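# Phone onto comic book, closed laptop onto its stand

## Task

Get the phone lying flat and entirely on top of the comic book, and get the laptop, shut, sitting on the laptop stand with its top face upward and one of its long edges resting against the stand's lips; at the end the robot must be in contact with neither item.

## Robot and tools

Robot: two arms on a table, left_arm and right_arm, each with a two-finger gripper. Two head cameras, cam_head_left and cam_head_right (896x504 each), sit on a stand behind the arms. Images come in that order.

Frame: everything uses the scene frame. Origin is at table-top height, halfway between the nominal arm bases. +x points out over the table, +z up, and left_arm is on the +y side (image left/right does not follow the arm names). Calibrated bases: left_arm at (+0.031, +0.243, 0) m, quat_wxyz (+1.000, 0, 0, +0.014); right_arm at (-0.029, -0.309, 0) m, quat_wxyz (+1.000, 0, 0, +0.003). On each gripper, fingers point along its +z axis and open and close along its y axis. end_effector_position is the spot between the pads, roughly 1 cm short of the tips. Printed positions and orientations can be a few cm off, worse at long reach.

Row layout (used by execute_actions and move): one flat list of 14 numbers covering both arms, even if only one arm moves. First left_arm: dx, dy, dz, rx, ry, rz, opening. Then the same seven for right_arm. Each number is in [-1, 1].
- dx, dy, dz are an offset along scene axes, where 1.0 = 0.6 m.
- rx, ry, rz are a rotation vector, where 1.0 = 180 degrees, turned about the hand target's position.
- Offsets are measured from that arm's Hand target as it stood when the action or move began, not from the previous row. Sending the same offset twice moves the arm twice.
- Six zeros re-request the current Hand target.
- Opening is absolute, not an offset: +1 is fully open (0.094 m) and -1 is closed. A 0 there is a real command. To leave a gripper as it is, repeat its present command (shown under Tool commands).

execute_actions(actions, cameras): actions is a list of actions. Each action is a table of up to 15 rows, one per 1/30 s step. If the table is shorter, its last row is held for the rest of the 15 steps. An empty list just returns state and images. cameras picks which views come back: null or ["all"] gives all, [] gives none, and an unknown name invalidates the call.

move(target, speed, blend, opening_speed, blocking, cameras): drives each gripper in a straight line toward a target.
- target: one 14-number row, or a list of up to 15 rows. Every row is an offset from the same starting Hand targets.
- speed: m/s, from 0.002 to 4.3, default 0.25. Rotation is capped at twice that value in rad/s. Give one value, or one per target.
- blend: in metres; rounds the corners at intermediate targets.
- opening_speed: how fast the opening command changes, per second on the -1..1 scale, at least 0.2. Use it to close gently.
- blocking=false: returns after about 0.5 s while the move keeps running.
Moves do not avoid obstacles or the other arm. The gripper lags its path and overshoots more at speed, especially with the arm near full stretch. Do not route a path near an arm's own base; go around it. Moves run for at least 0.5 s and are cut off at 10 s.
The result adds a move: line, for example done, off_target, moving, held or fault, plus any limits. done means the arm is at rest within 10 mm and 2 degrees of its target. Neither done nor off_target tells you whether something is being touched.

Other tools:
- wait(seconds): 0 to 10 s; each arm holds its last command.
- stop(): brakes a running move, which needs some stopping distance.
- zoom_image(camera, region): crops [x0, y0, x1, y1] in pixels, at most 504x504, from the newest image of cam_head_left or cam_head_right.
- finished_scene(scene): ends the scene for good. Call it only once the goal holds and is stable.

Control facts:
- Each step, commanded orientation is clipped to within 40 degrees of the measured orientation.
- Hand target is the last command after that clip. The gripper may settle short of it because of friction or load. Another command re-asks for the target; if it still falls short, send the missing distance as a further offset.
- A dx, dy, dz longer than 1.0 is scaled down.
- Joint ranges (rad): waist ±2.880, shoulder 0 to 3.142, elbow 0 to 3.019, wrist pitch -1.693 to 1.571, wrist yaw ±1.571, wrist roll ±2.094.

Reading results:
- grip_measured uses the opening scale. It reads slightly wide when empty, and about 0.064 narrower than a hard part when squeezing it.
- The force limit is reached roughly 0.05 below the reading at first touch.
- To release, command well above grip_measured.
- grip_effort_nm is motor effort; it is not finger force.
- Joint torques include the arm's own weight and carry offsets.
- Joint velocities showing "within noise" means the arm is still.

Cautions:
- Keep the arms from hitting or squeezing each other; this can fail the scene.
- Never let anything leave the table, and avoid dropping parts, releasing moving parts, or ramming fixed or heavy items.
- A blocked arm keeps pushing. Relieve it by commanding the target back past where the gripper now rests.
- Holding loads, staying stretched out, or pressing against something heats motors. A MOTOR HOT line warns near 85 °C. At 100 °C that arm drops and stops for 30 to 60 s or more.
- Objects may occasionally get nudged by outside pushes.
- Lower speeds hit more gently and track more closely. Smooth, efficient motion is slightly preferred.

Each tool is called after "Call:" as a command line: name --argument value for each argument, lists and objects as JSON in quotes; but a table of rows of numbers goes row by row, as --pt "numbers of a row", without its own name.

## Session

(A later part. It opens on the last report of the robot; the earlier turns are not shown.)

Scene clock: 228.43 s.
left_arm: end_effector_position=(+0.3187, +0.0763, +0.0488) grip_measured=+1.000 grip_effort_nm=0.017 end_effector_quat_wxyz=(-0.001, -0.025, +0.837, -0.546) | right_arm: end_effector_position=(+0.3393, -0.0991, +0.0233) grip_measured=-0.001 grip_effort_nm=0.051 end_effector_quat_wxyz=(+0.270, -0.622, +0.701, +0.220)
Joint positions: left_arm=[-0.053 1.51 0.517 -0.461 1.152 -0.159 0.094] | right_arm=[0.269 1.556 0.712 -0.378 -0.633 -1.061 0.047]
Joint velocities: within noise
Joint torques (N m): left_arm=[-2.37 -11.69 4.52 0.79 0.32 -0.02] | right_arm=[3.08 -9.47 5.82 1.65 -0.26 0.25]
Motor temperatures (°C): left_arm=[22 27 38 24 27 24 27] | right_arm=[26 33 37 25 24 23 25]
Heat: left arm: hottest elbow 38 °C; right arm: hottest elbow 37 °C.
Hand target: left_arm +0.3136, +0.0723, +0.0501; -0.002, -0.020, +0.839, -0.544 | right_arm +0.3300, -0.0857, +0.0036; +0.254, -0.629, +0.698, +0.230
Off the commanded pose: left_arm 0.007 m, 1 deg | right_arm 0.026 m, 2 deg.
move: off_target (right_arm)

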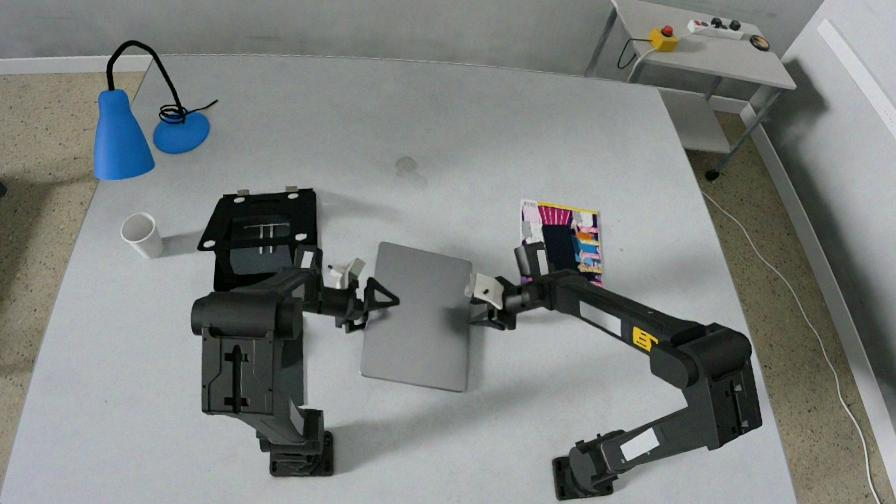

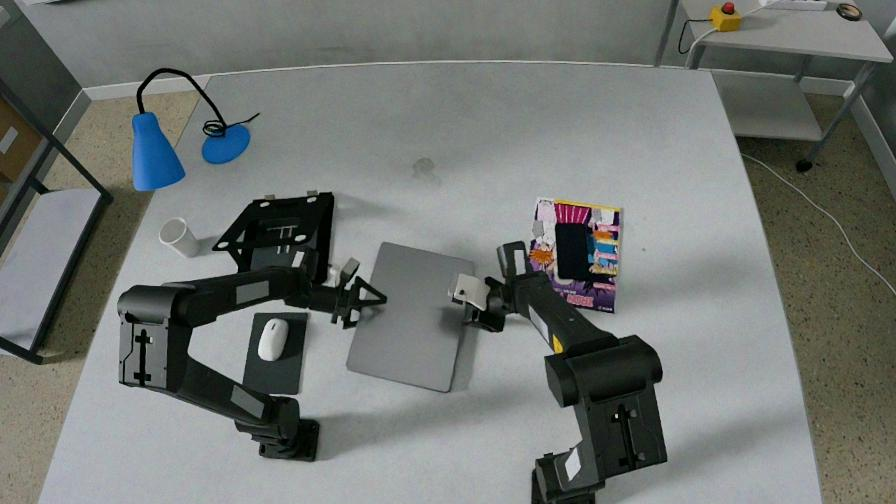

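Call:
move --target '[0,0,0,0,0,0,-0.55,0,0,0,0,0,0,0]' --opening_speed 0.4

Call:
zoom_image --camera "cam_head_left" --region '[280, 220, 580, 400]'

Call:
zoom_image --camera "cam_head_right" --region '[280, 220, 580, 400]'

Scene clock: 237.77 s.
left_arm: end_effector_position=(+0.3178, +0.0770, +0.0476) grip_measured=-0.540 grip_effort_nm=-0.979 end_effector_quat_wxyz=(+0.013, -0.007, +0.838, -0.546) | right_arm: end_effector_position=(+0.3395, -0.0994, +0.0231) grip_measured=-0.001 grip_effort_nm=0.051 end_effector_quat_wxyz=(+0.270, -0.622, +0.702, +0.219)
Joint positions: left_arm=[-0.051 1.51 0.511 -0.452 1.151 -0.116 0.022] | right_arm=[0.269 1.556 0.712 -0.378 -0.631 -1.061 0.047]
Joint velocities: within noise
Joint torques (N m): left_arm=[-2.84 -10.93 5.45 0.24 0.38 -0.43] | right_arm=[3.14 -9.58 5.81 1.66 -0.35 0.25]
Motor temperatures (°C): left_arm=[22 27 38 24 28 23 27] | right_arm=[26 33 36 25 24 23 25]
Heat: left arm: hottest elbow 38 °C; right arm: hottest elbow 36 °C.
Hand target: left_arm +0.3136, +0.0722, +0.0501; -0.002, -0.020, +0.839, -0.544 | right_arm +0.3300, -0.0857, +0.0036; +0.254, -0.629, +0.698, +0.230
Off the commanded pose: left_arm 0.007 m, 2 deg | right_arm 0.026 m, 2 deg.
move: off_target (right_arm)

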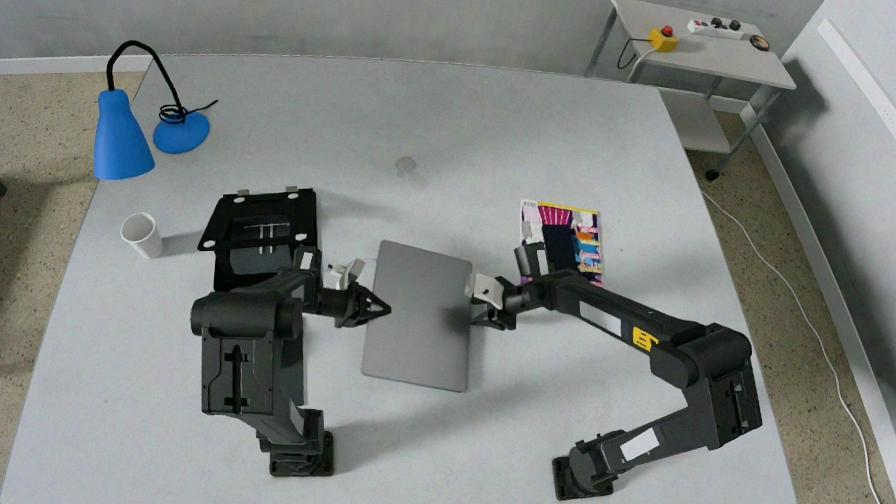

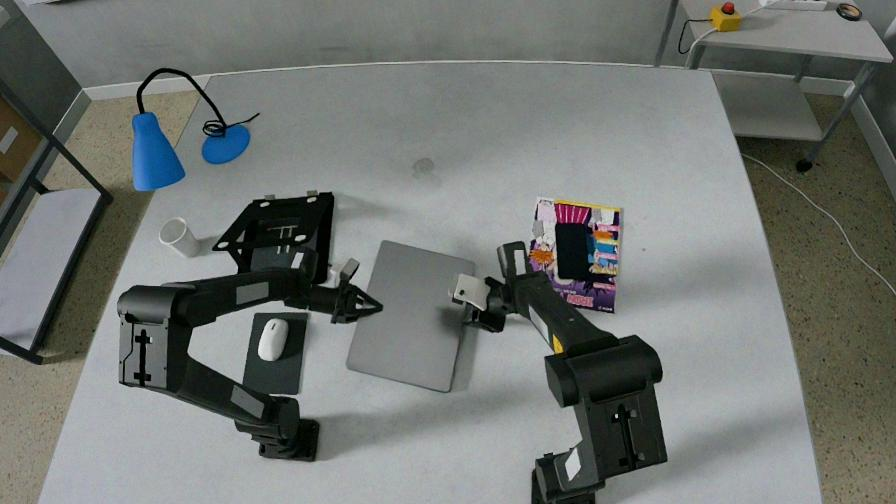

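Scaled by 1.680.

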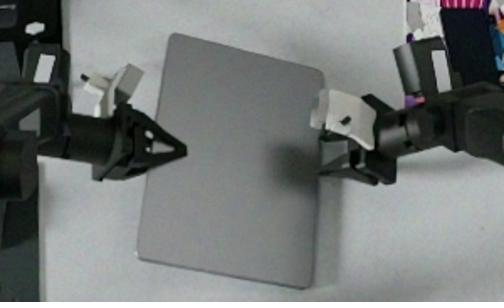

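Scaled by 1.680.

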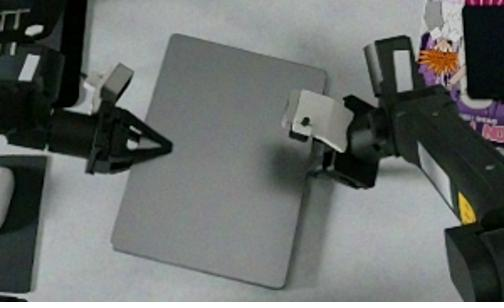

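Call:
move --pt "0 0 0 0 0 0 -1 0.0 -0.12 0.01 0 0 0 0" --pt "0 0 0 0 0 0 -1 0.0 -0.2 0.3 0 0 0 0" --speed '[0.15,0.3]' --blend '[0.03,0]'

Scene clock: 243.50 s.
left_arm: end_effector_position=(+0.3177, +0.0764, +0.0492) grip_measured=-0.562 grip_effort_nm=-1.009 end_effector_quat_wxyz=(+0.014, -0.004, +0.835, -0.549) | right_arm: end_effector_position=(+0.3111, -0.2013, +0.1670) grip_measured=-0.001 grip_effort_nm=0.051 end_effector_quat_wxyz=(+0.240, -0.627, +0.701, +0.242)
Joint positions: left_arm=[-0.05 1.51 0.511 -0.452 1.161 -0.111 0.021] | right_arm=[-0.014 1.272 0.903 -1.166 -0.694 -1.454 0.047]
Joint velocities: within noise
Joint torques (N m): left_arm=[-3.19 -11.28 5.46 0.34 0.13 -0.45] | right_arm=[-0.38 -9.64 12.08 -0.2 -0.5 0.07]
Motor temperatures (°C): left_arm=[22 27 38 24 27 24 27] | right_arm=[26 33 36 25 24 23 25]
Heat: left arm: hottest elbow 38 °C; right arm: hottest elbow 36 °C.
Hand target: left_arm +0.3136, +0.0723, +0.0501; -0.002, -0.020, +0.839, -0.544 | right_arm +0.3300, -0.2057, +0.1835; +0.254, -0.629, +0.698, +0.230
Off the commanded pose: left_arm 0.006 m, 3 deg | right_arm 0.026 m, 2 deg.
move: off_target (left_arm, right_arm); blend cut to 0 m at target 1

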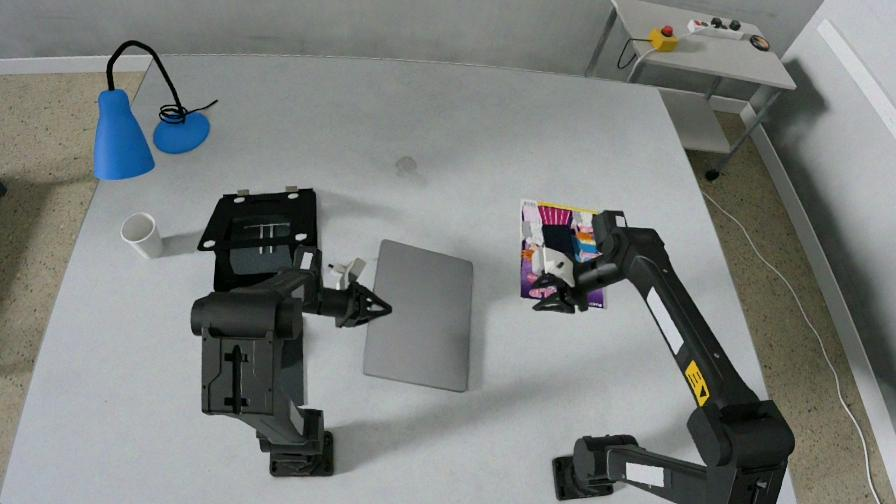

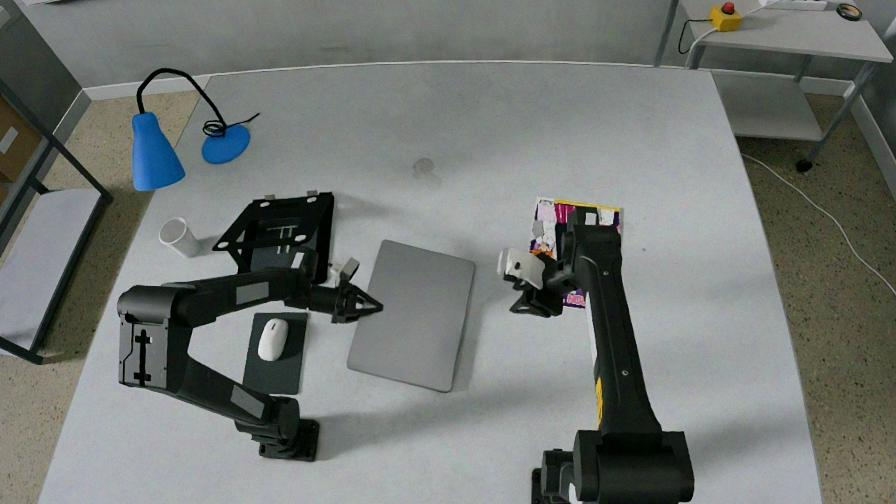

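Call:
move --target '[-0.03,0.03,0.38,0,0,0,-1,-0.1,-0.15,0.1,0,0,0,0]' --speed 0.2

Scene clock: 249.47 s.
left_arm: end_effector_position=(+0.2545, +0.0929, +0.2070) grip_measured=-0.632 grip_effort_nm=-1.009 end_effector_quat_wxyz=(-0.069, -0.053, +0.855, -0.511) | right_arm: end_effector_position=(+0.2568, -0.2874, +0.2224) grip_measured=-0.001 grip_effort_nm=0.046 end_effector_quat_wxyz=(+0.239, -0.622, +0.701, +0.254)
Joint positions: left_arm=[-0.012 1.039 0.692 -1.392 1.076 -0.006 0.017] | right_arm=[-0.318 1.181 0.968 -1.595 -0.679 -1.849 0.047]
Joint velocities: within noise
Joint torques (N m): left_arm=[-0.26 -8.29 22.58 -0.76 3.28 0.17] | right_arm=[-0.38 -9.47 12.26 -0.64 -0.39 0.08]
Motor temperatures (°C): left_arm=[22 27 38 24 29 24 28] | right_arm=[26 33 37 25 24 23 25]
Heat: left arm: hottest elbow 38 °C; right arm: hottest elbow 37 °C.
Hand target: left_arm +0.2956, +0.0903, +0.2780; -0.002, -0.020, +0.839, -0.544 | right_arm +0.2699, -0.2957, +0.2436; +0.254, -0.629, +0.698, +0.230
Off the commanded pose: left_arm 0.082 m, 10 deg | right_arm 0.026 m, 3 deg.
move: off_target (left_arm, right_arm)

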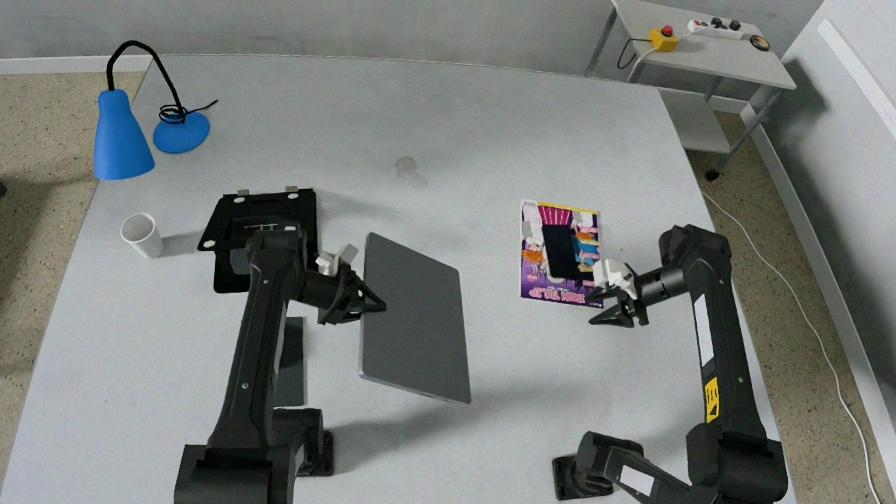

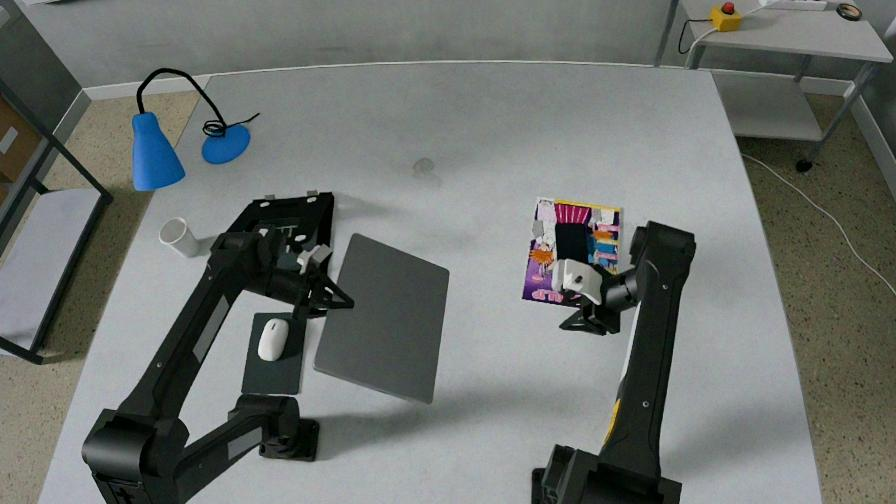

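Call:
move --target '[0.08,0.35,0.2,0,0,0.589,-1,0,0,0.0,0,0,0,0]' --speed 0.35

Scene clock: 260.13 s.
left_arm: end_effector_position=(+0.3115, +0.2963, +0.2725) grip_measured=-0.633 grip_effort_nm=-1.009 end_effector_quat_wxyz=(-0.352, +0.714, -0.558, +0.234) | right_arm: end_effector_position=(+0.2568, -0.2874, +0.2224) grip_measured=-0.001 grip_effort_nm=0.046 end_effector_quat_wxyz=(+0.239, -0.623, +0.701, +0.254)
Joint positions: left_arm=[0.05 0.498 0.66 -0.873 -0.185 -1.651 0.017] | right_arm=[-0.318 1.181 0.968 -1.595 -0.679 -1.85 0.047]
Joint velocities: within noise
Joint torques (N m): left_arm=[-1.73 -4.13 26.59 4.68 -0.81 -0.36] | right_arm=[-0.44 -9.47 12.26 -0.66 -0.39 0.08]
Motor temperatures (°C): left_arm=[22 27 43 24 36 24 28] | right_arm=[26 32 41 25 24 23 25]
Heat: left arm: hottest elbow 43 °C; right arm: hottest elbow 41 °C.
Hand target: left_arm +0.3436, +0.3003, +0.3981; -0.434, +0.682, -0.489, +0.329 | right_arm +0.2700, -0.2957, +0.2436; +0.254, -0.629, +0.698, +0.230
Off the commanded pose: left_arm 0.130 m, 17 deg | right_arm 0.026 m, 3 deg.
move: off_target (left_arm, right_arm)

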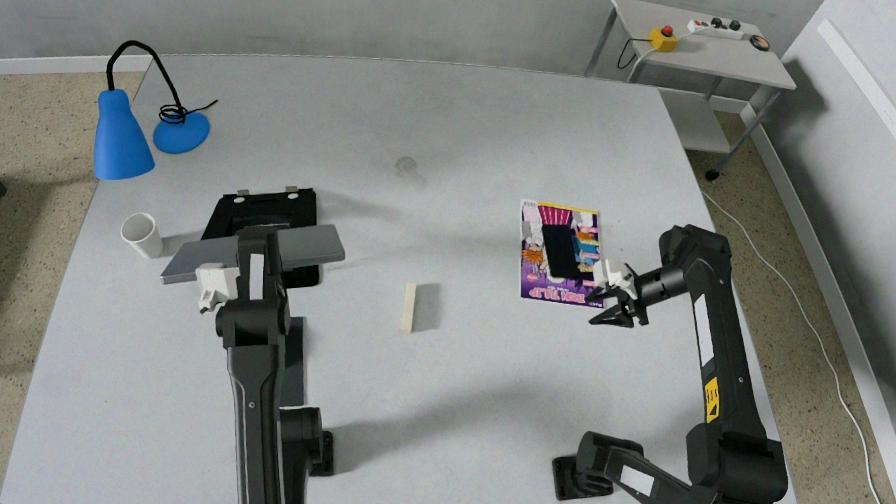

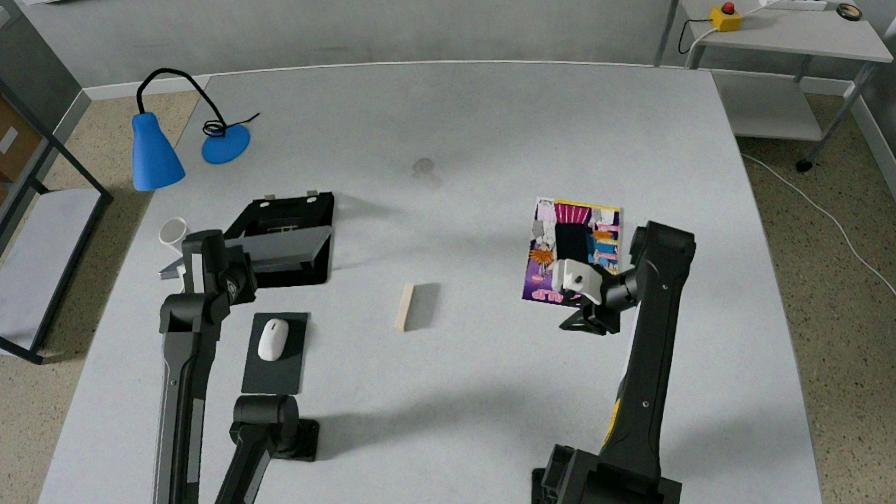

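Call:
move --target '[0.217,0.133,0.01,0,0,-0.022,-1,0,0,0.0,0,0,0,0]' --speed 0.2

Call:
zoom_image --camera "cam_head_left" --region '[110, 140, 390, 320]'

Call:
zoom_image --camera "cam_head_right" --region '[110, 140, 390, 320]'

Scene clock: 271.93 s.
left_arm: end_effector_position=(+0.4072, +0.3540, +0.2435) grip_measured=-0.633 grip_effort_nm=-1.004 end_effector_quat_wxyz=(-0.293, +0.731, -0.561, +0.254) | right_arm: end_effector_position=(+0.2568, -0.2874, +0.2224) grip_measured=-0.001 grip_effort_nm=0.051 end_effector_quat_wxyz=(+0.239, -0.623, +0.701, +0.254)
Joint positions: left_arm=[0.3 0.894 0.759 -0.643 0.09 -1.543 0.017] | right_arm=[-0.318 1.181 0.968 -1.595 -0.679 -1.85 0.047]
Joint velocities: within noise
Joint torques (N m): left_arm=[-1.49 -10.52 -26.03 5.24 0.35 0.01] | right_arm=[-0.32 -9.52 12.27 -0.66 -0.4 0.07]
Motor temperatures (°C): left_arm=[22 27 46 24 32 24 28] | right_arm=[26 32 44 25 24 23 25]
Heat: left arm: hottest elbow 46 °C; right arm: hottest elbow 44 °C.
Hand target: left_arm +0.4738, +0.3799, +0.4042; -0.422, +0.664, -0.512, +0.344 | right_arm +0.2700, -0.2957, +0.2436; +0.254, -0.629, +0.698, +0.230
Off the commanded pose: left_arm 0.176 m, 20 deg | right_arm 0.026 m, 3 deg.
move: off_target (left_arm, right_arm)

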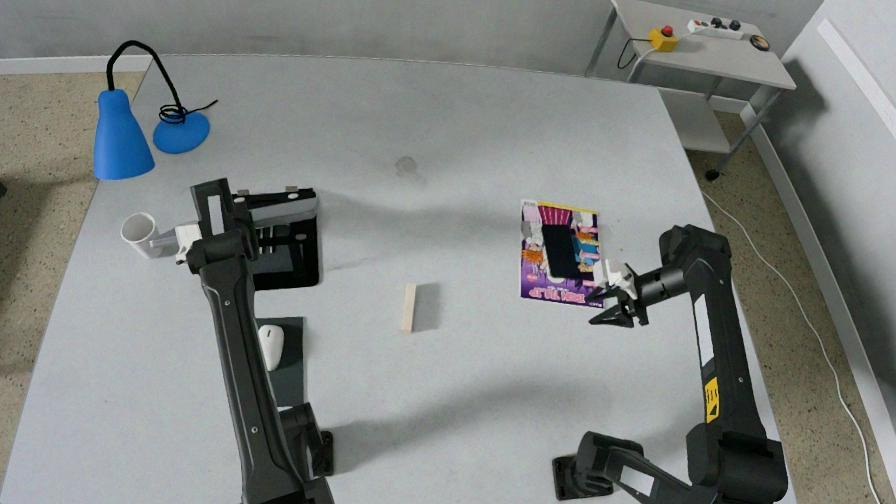

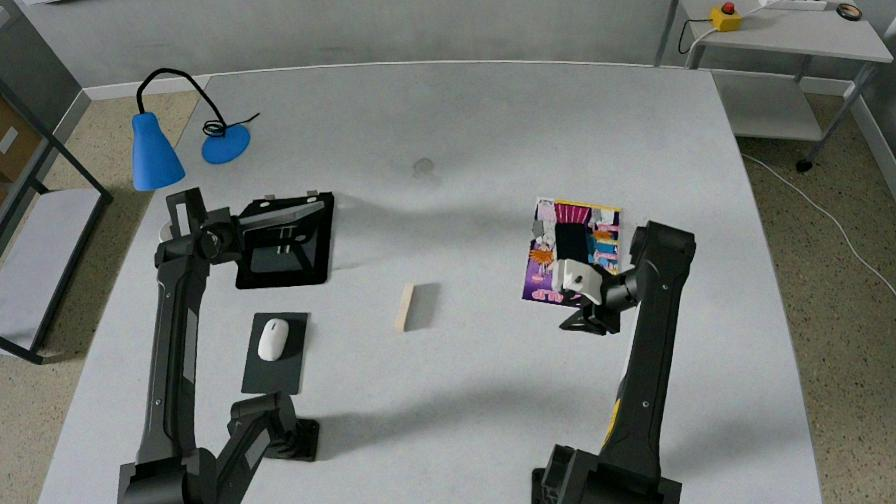

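Scaled by 1.800.

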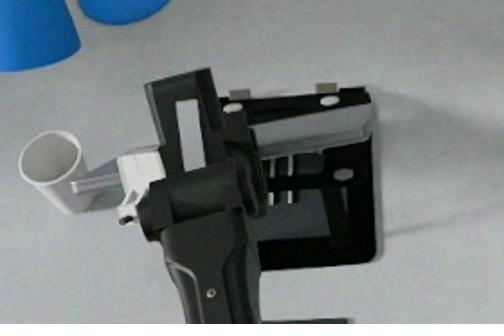

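Scaled by 1.800.

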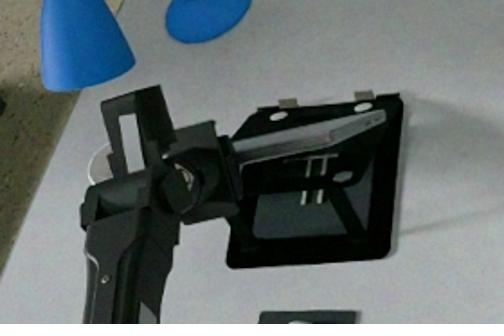

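Call:
move --target '[0.075,0.008,-0.06,0.0407,0,-0.0107,-1,0,0,0.0,0,0,0,0]' --speed 0.12

Call:
zoom_image --camera "cam_head_left" --region '[110, 140, 390, 320]'

Call:
zoom_image --camera "cam_head_right" --region '[110, 140, 390, 320]'

Scene clock: 298.37 s.
left_arm: end_effector_position=(+0.4508, +0.3704, +0.2181) grip_measured=-0.634 grip_effort_nm=-1.009 end_effector_quat_wxyz=(-0.329, +0.702, -0.587, +0.233) | right_arm: end_effector_position=(+0.2568, -0.2874, +0.2224) grip_measured=-0.001 grip_effort_nm=0.051 end_effector_quat_wxyz=(+0.239, -0.623, +0.701, +0.254)
Joint positions: left_arm=[0.283 1.041 0.759 -0.459 0.041 -1.453 0.017] | right_arm=[-0.318 1.181 0.968 -1.595 -0.679 -1.85 0.047]
Joint velocities: within noise
Joint torques (N m): left_arm=[-2.43 -13.16 26.48 5.76 0.13 0.13] | right_arm=[-0.32 -9.47 12.25 -0.64 -0.39 0.08]
Motor temperatures (°C): left_arm=[22 27 61 25 30 24 28] | right_arm=[26 32 47 25 24 23 25]
Heat: left arm: hottest elbow 61 °C; right arm: hottest elbow 47 °C.
Hand target: left_arm +0.5188, +0.3848, +0.3682; -0.458, +0.627, -0.544, +0.317 | right_arm +0.2700, -0.2957, +0.2436; +0.254, -0.629, +0.698, +0.230
Off the commanded pose: left_arm 0.165 m, 20 deg | right_arm 0.026 m, 3 deg.
move: off_target (left_arm, right_arm)

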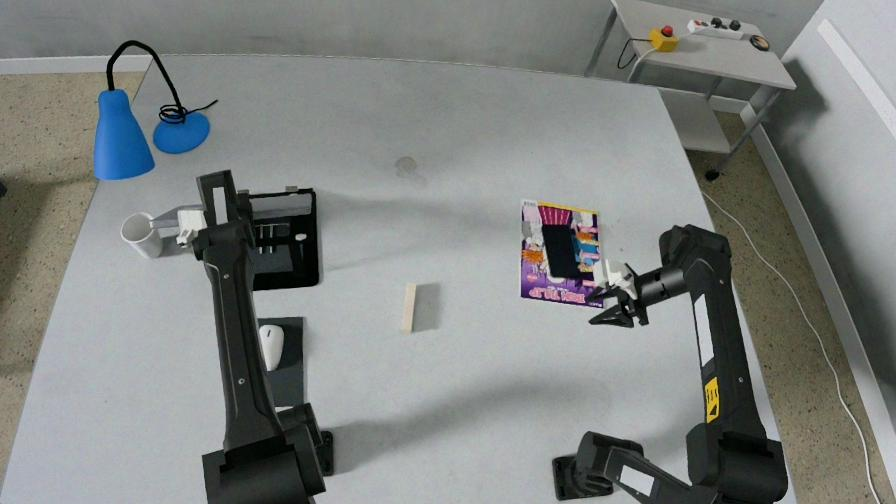

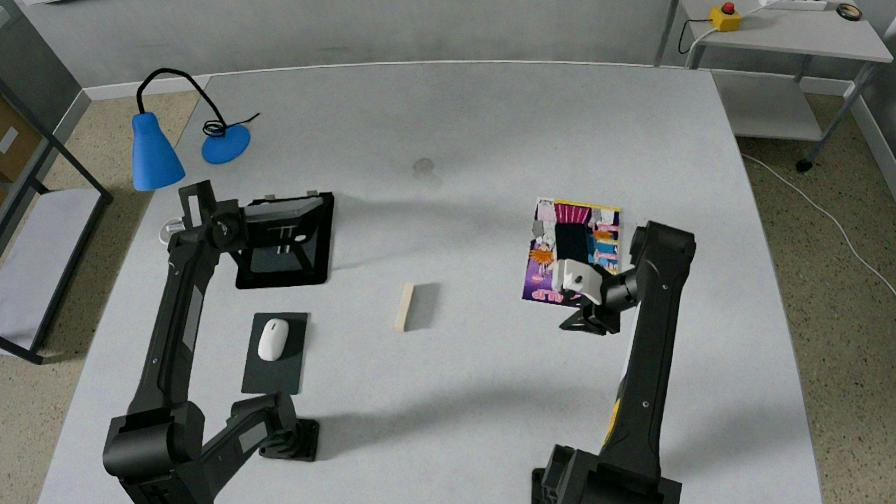

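Scaled by 1.800.

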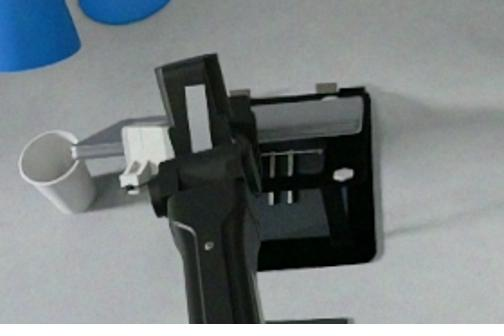

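Scaled by 1.800.

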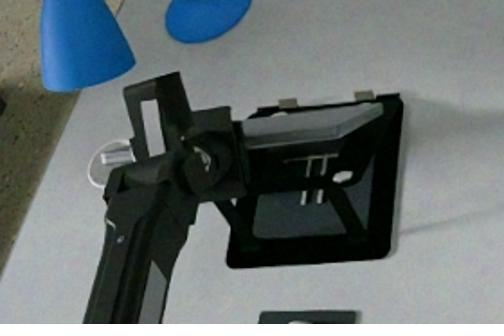

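Call:
move --target '[0.035,0.012,-0.095,0,0.025,0,-1,0,0,0.0,0,0,0,0]' --speed 0.1

Call:
zoom_image --camera "cam_head_left" --region '[110, 140, 390, 320]'

Call:
zoom_image --camera "cam_head_right" --region '[110, 140, 390, 320]'

Scene clock: 306.40 s.
left_arm: end_effector_position=(+0.4743, +0.3778, +0.1878) grip_measured=-0.634 grip_effort_nm=-1.009 end_effector_quat_wxyz=(-0.326, +0.702, -0.592, +0.227) | right_arm: end_effector_position=(+0.2568, -0.2874, +0.2224) grip_measured=-0.001 grip_effort_nm=0.046 end_effector_quat_wxyz=(+0.239, -0.623, +0.701, +0.254)
Joint positions: left_arm=[0.281 1.153 0.759 -0.361 0.035 -1.446 0.017] | right_arm=[-0.318 1.181 0.968 -1.595 -0.679 -1.85 0.047]
Joint velocities: within noise
Joint torques (N m): left_arm=[-2.32 -13.33 24.24 4.64 -0.2 0.25] | right_arm=[-0.38 -9.52 12.25 -0.65 -0.39 0.07]
Motor temperatures (°C): left_arm=[22 27 63 25 29 24 29] | right_arm=[26 32 48 25 24 23 25]
Heat: left arm: hottest elbow 63 °C; right arm: hottest elbow 48 °C.
Hand target: left_arm +0.5399, +0.3920, +0.3111; -0.436, +0.639, -0.562, +0.293 | right_arm +0.2700, -0.2957, +0.2436; +0.254, -0.629, +0.698, +0.230
Off the commanded pose: left_arm 0.140 m, 17 deg | right_arm 0.026 m, 3 deg.
move: off_target (left_arm, right_arm)

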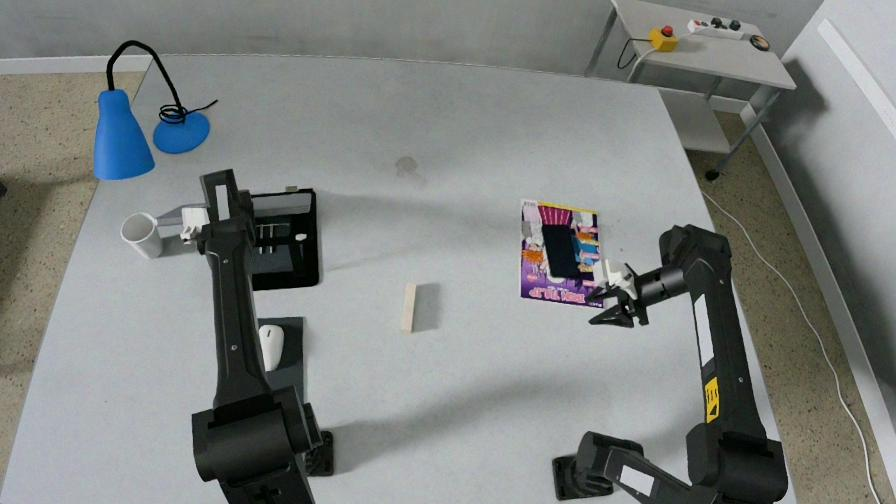

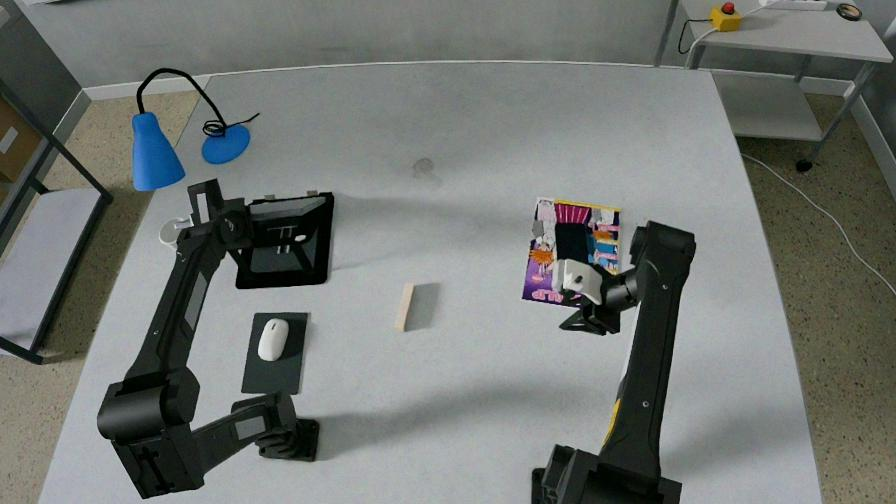

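Scaled by 1.800.

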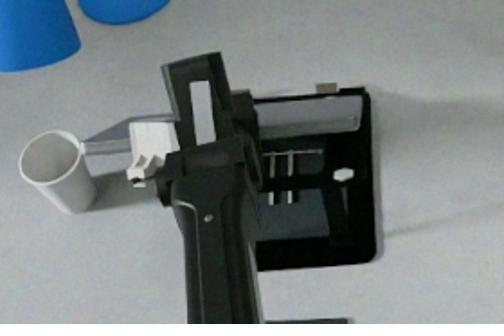

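Scaled by 1.800.

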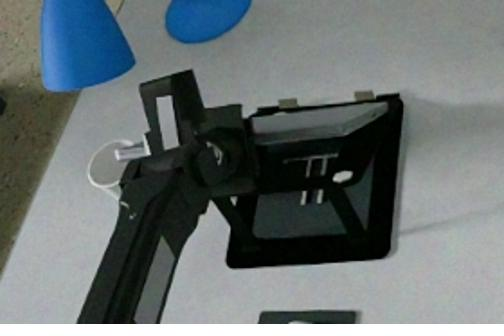

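Call:
move --target '[0.01,0.008,-0.07,0,0.02,0,-1,0,0,0.0,0,0,0,0]' --speed 0.1

Call:
zoom_image --camera "cam_head_left" --region '[110, 140, 390, 320]'

Call:
zoom_image --camera "cam_head_right" --region '[110, 140, 390, 320]'

Scene clock: 311.23 s.
left_arm: end_effector_position=(+0.4885, +0.3829, +0.1721) grip_measured=-0.635 grip_effort_nm=-1.004 end_effector_quat_wxyz=(-0.329, +0.701, -0.590, +0.228) | right_arm: end_effector_position=(+0.2568, -0.2874, +0.2224) grip_measured=-0.001 grip_effort_nm=0.051 end_effector_quat_wxyz=(+0.239, -0.623, +0.701, +0.254)
Joint positions: left_arm=[0.281 1.216 0.759 -0.291 0.032 -1.446 0.017] | right_arm=[-0.318 1.181 0.968 -1.595 -0.679 -1.85 0.047]
Joint velocities: within noise
Joint torques (N m): left_arm=[-2.08 -13.33 22.43 3.59 -0.36 0.44] | right_arm=[-0.44 -9.47 12.27 -0.65 -0.39 0.08]
Motor temperatures (°C): left_arm=[22 27 63 25 29 24 29] | right_arm=[26 32 48 25 24 23 25]
Heat: left arm: hottest elbow 63 °C; right arm: hottest elbow 48 °C.
Hand target: left_arm +0.5458, +0.3968, +0.2691; -0.418, +0.648, -0.575, +0.272 | right_arm +0.2700, -0.2957, +0.2436; +0.254, -0.629, +0.698, +0.230
Off the commanded pose: left_arm 0.114 m, 13 deg | right_arm 0.026 m, 3 deg.
move: off_target (left_arm, right_arm)

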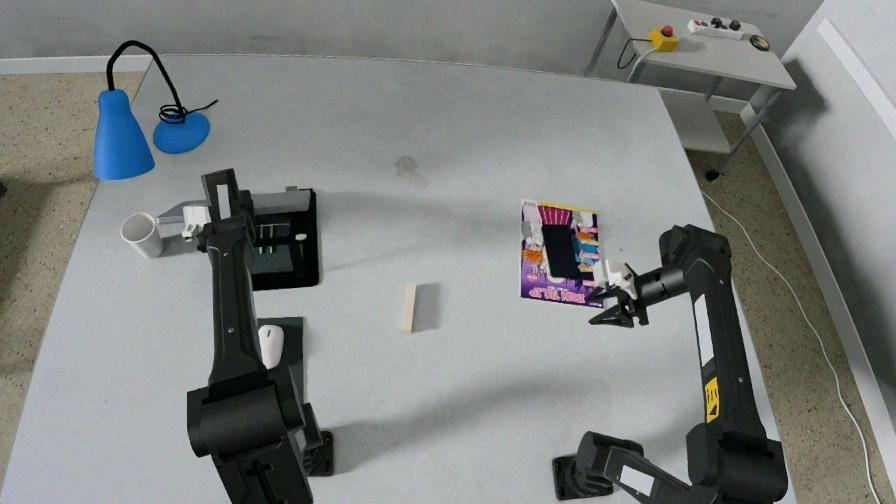

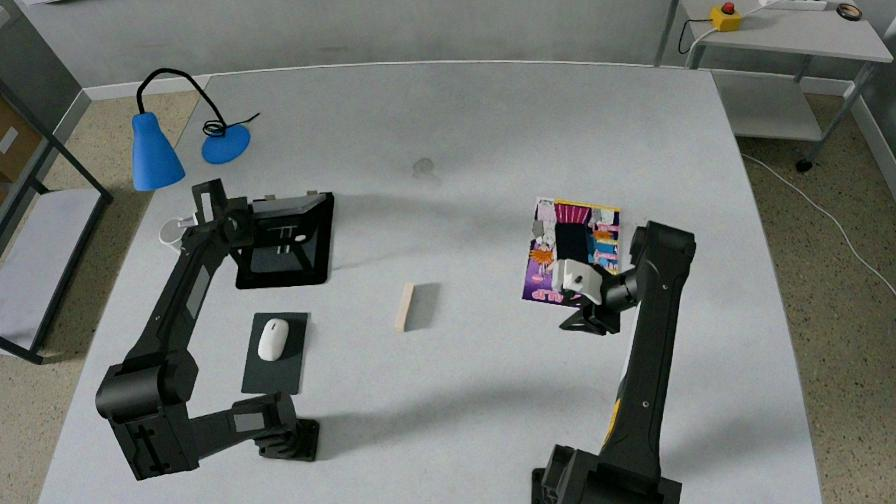

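Scaled by 1.800.

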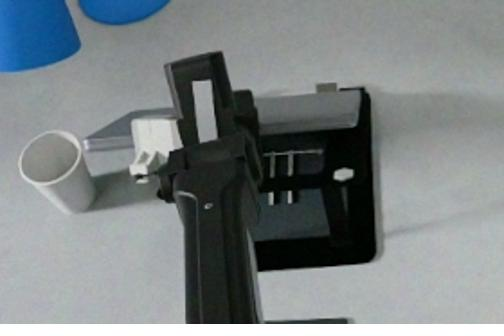

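Scaled by 1.800.

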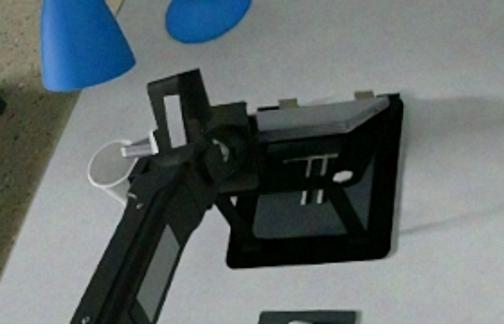

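Call:
move --target '[-0.035,0.008,-0.05,0,0.015,0,-1,0,0,0.0,0,0,0,0]' --speed 0.1

Call:
zoom_image --camera "cam_head_left" --region '[110, 140, 390, 320]'

Call:
zoom_image --camera "cam_head_right" --region '[110, 140, 390, 320]'

Scene clock: 314.80 s.
left_arm: end_effector_position=(+0.4905, +0.3839, +0.1706) grip_measured=-0.635 grip_effort_nm=-1.009 end_effector_quat_wxyz=(-0.331, +0.699, -0.592, +0.228) | right_arm: end_effector_position=(+0.2568, -0.2874, +0.2224) grip_measured=-0.001 grip_effort_nm=0.046 end_effector_quat_wxyz=(+0.239, -0.623, +0.701, +0.254)
Joint positions: left_arm=[0.283 1.224 0.759 -0.28 0.036 -1.439 0.017] | right_arm=[-0.318 1.181 0.968 -1.595 -0.679 -1.85 0.047]
Joint velocities: within noise
Joint torques (N m): left_arm=[0.09 -12.63 17.59 3.74 -0.09 0.6] | right_arm=[-0.32 -9.41 12.25 -0.65 -0.39 0.08]
Motor temperatures (°C): left_arm=[22 27 63 25 29 24 29] | right_arm=[26 32 49 25 24 23 25]
Heat: left arm: hottest elbow 63 °C; right arm: hottest elbow 49 °C.
Hand target: left_arm +0.5248, +0.4015, +0.2392; -0.404, +0.655, -0.585, +0.257 | right_arm +0.2700, -0.2957, +0.2436; +0.254, -0.629, +0.698, +0.230
Off the commanded pose: left_arm 0.079 m, 10 deg | right_arm 0.026 m, 3 deg.
move: off_target (left_arm, right_arm)

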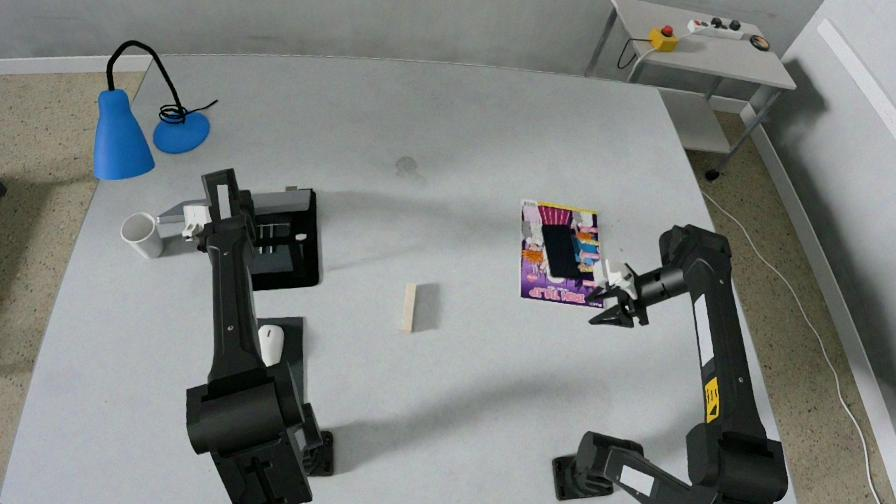

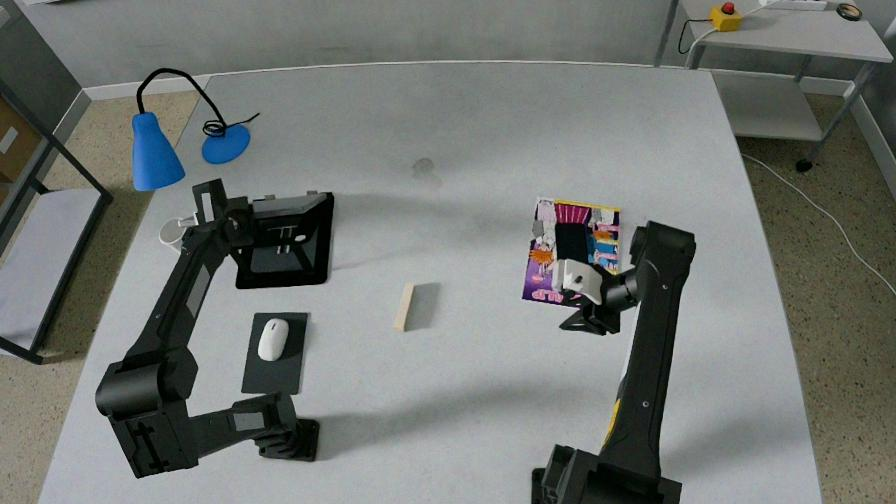

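Scaled by 1.800.

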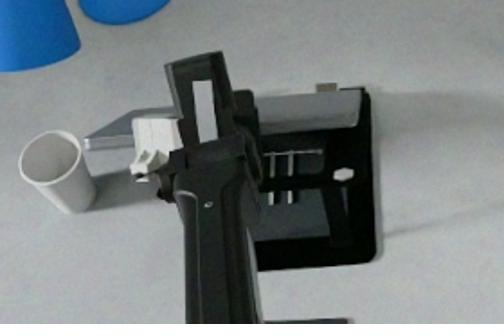

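Scaled by 1.800.

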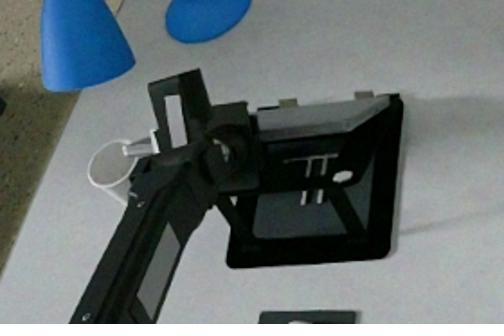

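Call:
move --target '[-0.02,0.0,-0.06,0,0.02,0,-1,0,0,0.0,0,0,0,0]' --speed 0.1

Call:
zoom_image --camera "cam_head_left" --region '[110, 140, 390, 320]'

Call:
zoom_image --camera "cam_head_right" --region '[110, 140, 390, 320]'

Scene clock: 320.67 s.
left_arm: end_effector_position=(+0.4955, +0.3863, +0.1646) grip_measured=-0.635 grip_effort_nm=-1.009 end_effector_quat_wxyz=(-0.333, +0.695, -0.594, +0.228) | right_arm: end_effector_position=(+0.2568, -0.2874, +0.2224) grip_measured=-0.001 grip_effort_nm=0.051 end_effector_quat_wxyz=(+0.239, -0.623, +0.701, +0.254)
Joint positions: left_arm=[0.285 1.248 0.759 -0.252 0.037 -1.43 0.017] | right_arm=[-0.318 1.181 0.968 -1.595 -0.679 -1.85 0.047]
Joint velocities: within noise
Joint torques (N m): left_arm=[-0.21 -12.1 13.81 3.11 -0.38 0.66] | right_arm=[-0.38 -9.41 12.26 -0.68 -0.39 0.07]
Motor temperatures (°C): left_arm=[22 27 62 25 29 24 29] | right_arm=[26 32 49 25 24 23 25]
Heat: left arm: hottest elbow 62 °C; right arm: hottest elbow 49 °C.
Hand target: left_arm +0.5128, +0.4016, +0.2031; -0.386, +0.662, -0.597, +0.236 | right_arm +0.2700, -0.2957, +0.2436; +0.254, -0.629, +0.698, +0.230
Off the commanded pose: left_arm 0.045 m, 7 deg | right_arm 0.026 m, 3 deg.
move: off_target (left_arm, right_arm)

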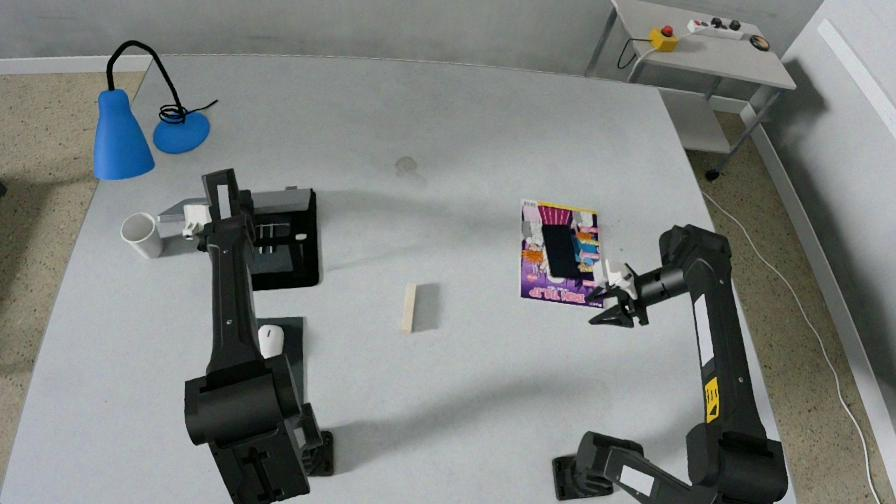

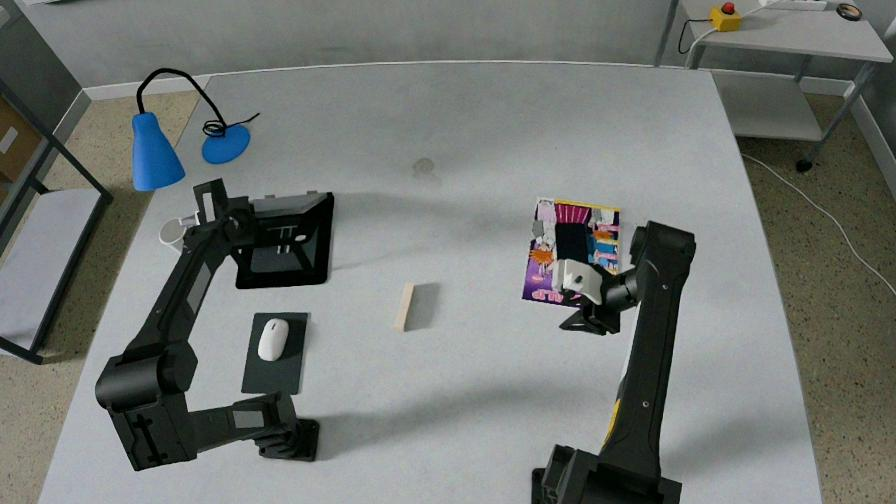

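Scaled by 1.800.

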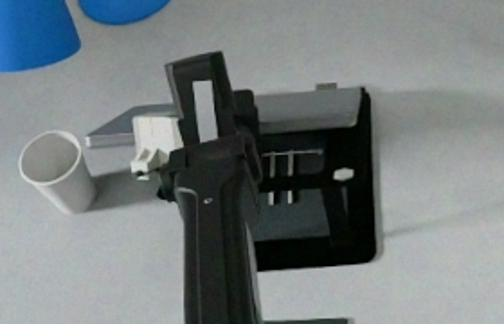

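Scaled by 1.800.

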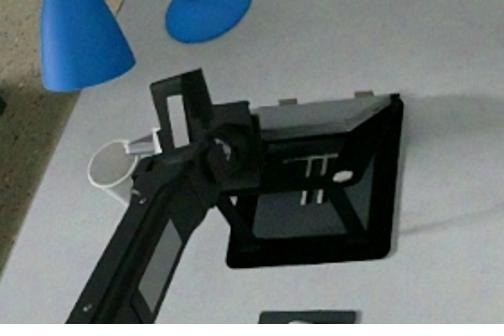

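Call:
move --target '[0,0,0,0,0,0,-0.45,0,0,0.0,0,0,0,0]' --opening_speed 0.25

Call:
zoom_image --camera "cam_head_left" --region '[110, 140, 390, 320]'

Call:
zoom_image --camera "cam_head_right" --region '[110, 140, 390, 320]'

Scene clock: 327.47 s.
left_arm: end_effector_position=(+0.4947, +0.3895, +0.1621) grip_measured=-0.452 grip_effort_nm=0.081 end_effector_quat_wxyz=(-0.339, +0.682, -0.611, +0.215) | right_arm: end_effector_position=(+0.2568, -0.2874, +0.2224) grip_measured=-0.001 grip_effort_nm=0.051 end_effector_quat_wxyz=(+0.239, -0.623, +0.701, +0.254)
Joint positions: left_arm=[0.29 1.253 0.759 -0.252 0.033 -1.376 0.026] | right_arm=[-0.318 1.181 0.968 -1.595 -0.679 -1.85 0.047]
Joint velocities: within noise
Joint torques (N m): left_arm=[0.09 -12.69 13.7 3.26 -0.03 0.24] | right_arm=[-0.32 -9.47 12.26 -0.65 -0.4 0.08]
Motor temperatures (°C): left_arm=[22 27 59 25 29 24 29] | right_arm=[26 32 49 25 24 23 25]
Heat: left arm: hottest elbow 59 °C; right arm: hottest elbow 49 °C.
Hand target: left_arm +0.5128, +0.4016, +0.2030; -0.386, +0.662, -0.597, +0.236 | right_arm +0.2700, -0.2957, +0.2436; +0.254, -0.629, +0.698, +0.230
Off the commanded pose: left_arm 0.046 m, 7 deg | right_arm 0.026 m, 3 deg.
move: off_target (left_arm, right_arm)

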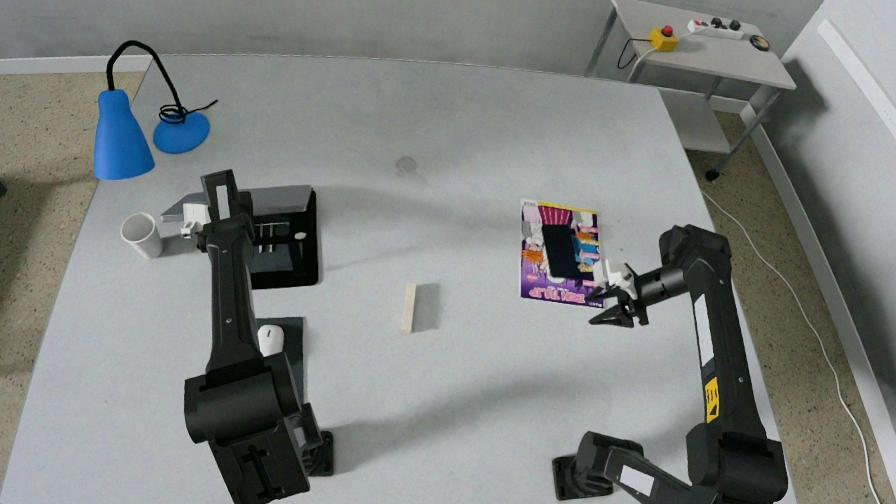

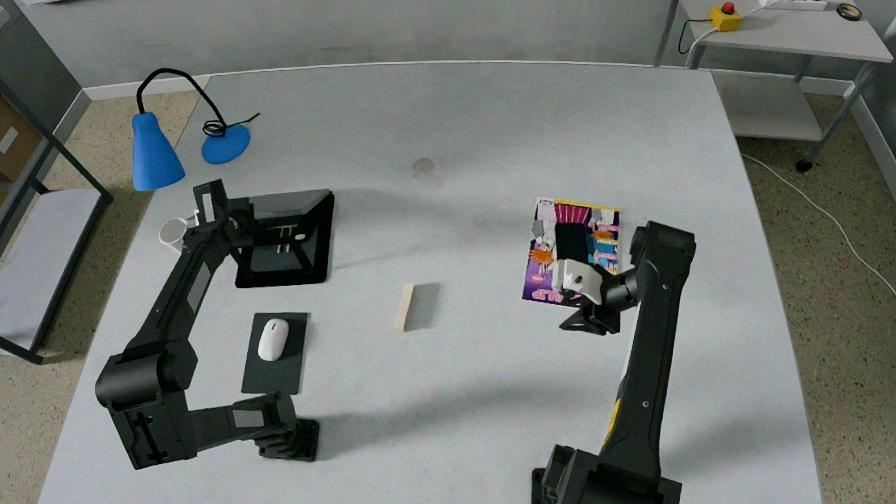

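Scaled by 1.800.

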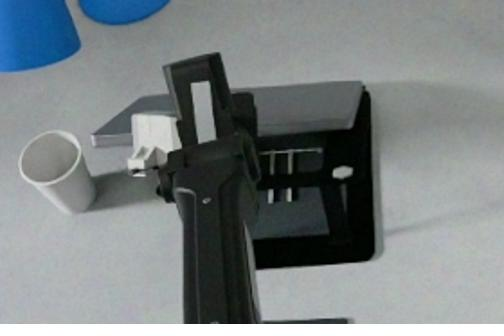

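Scaled by 1.800.

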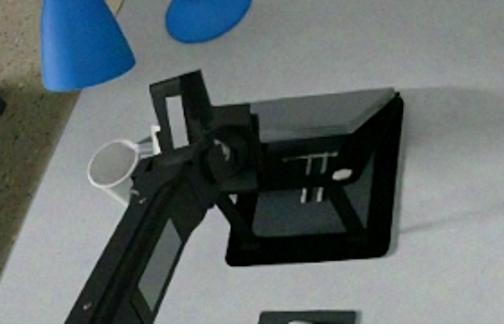

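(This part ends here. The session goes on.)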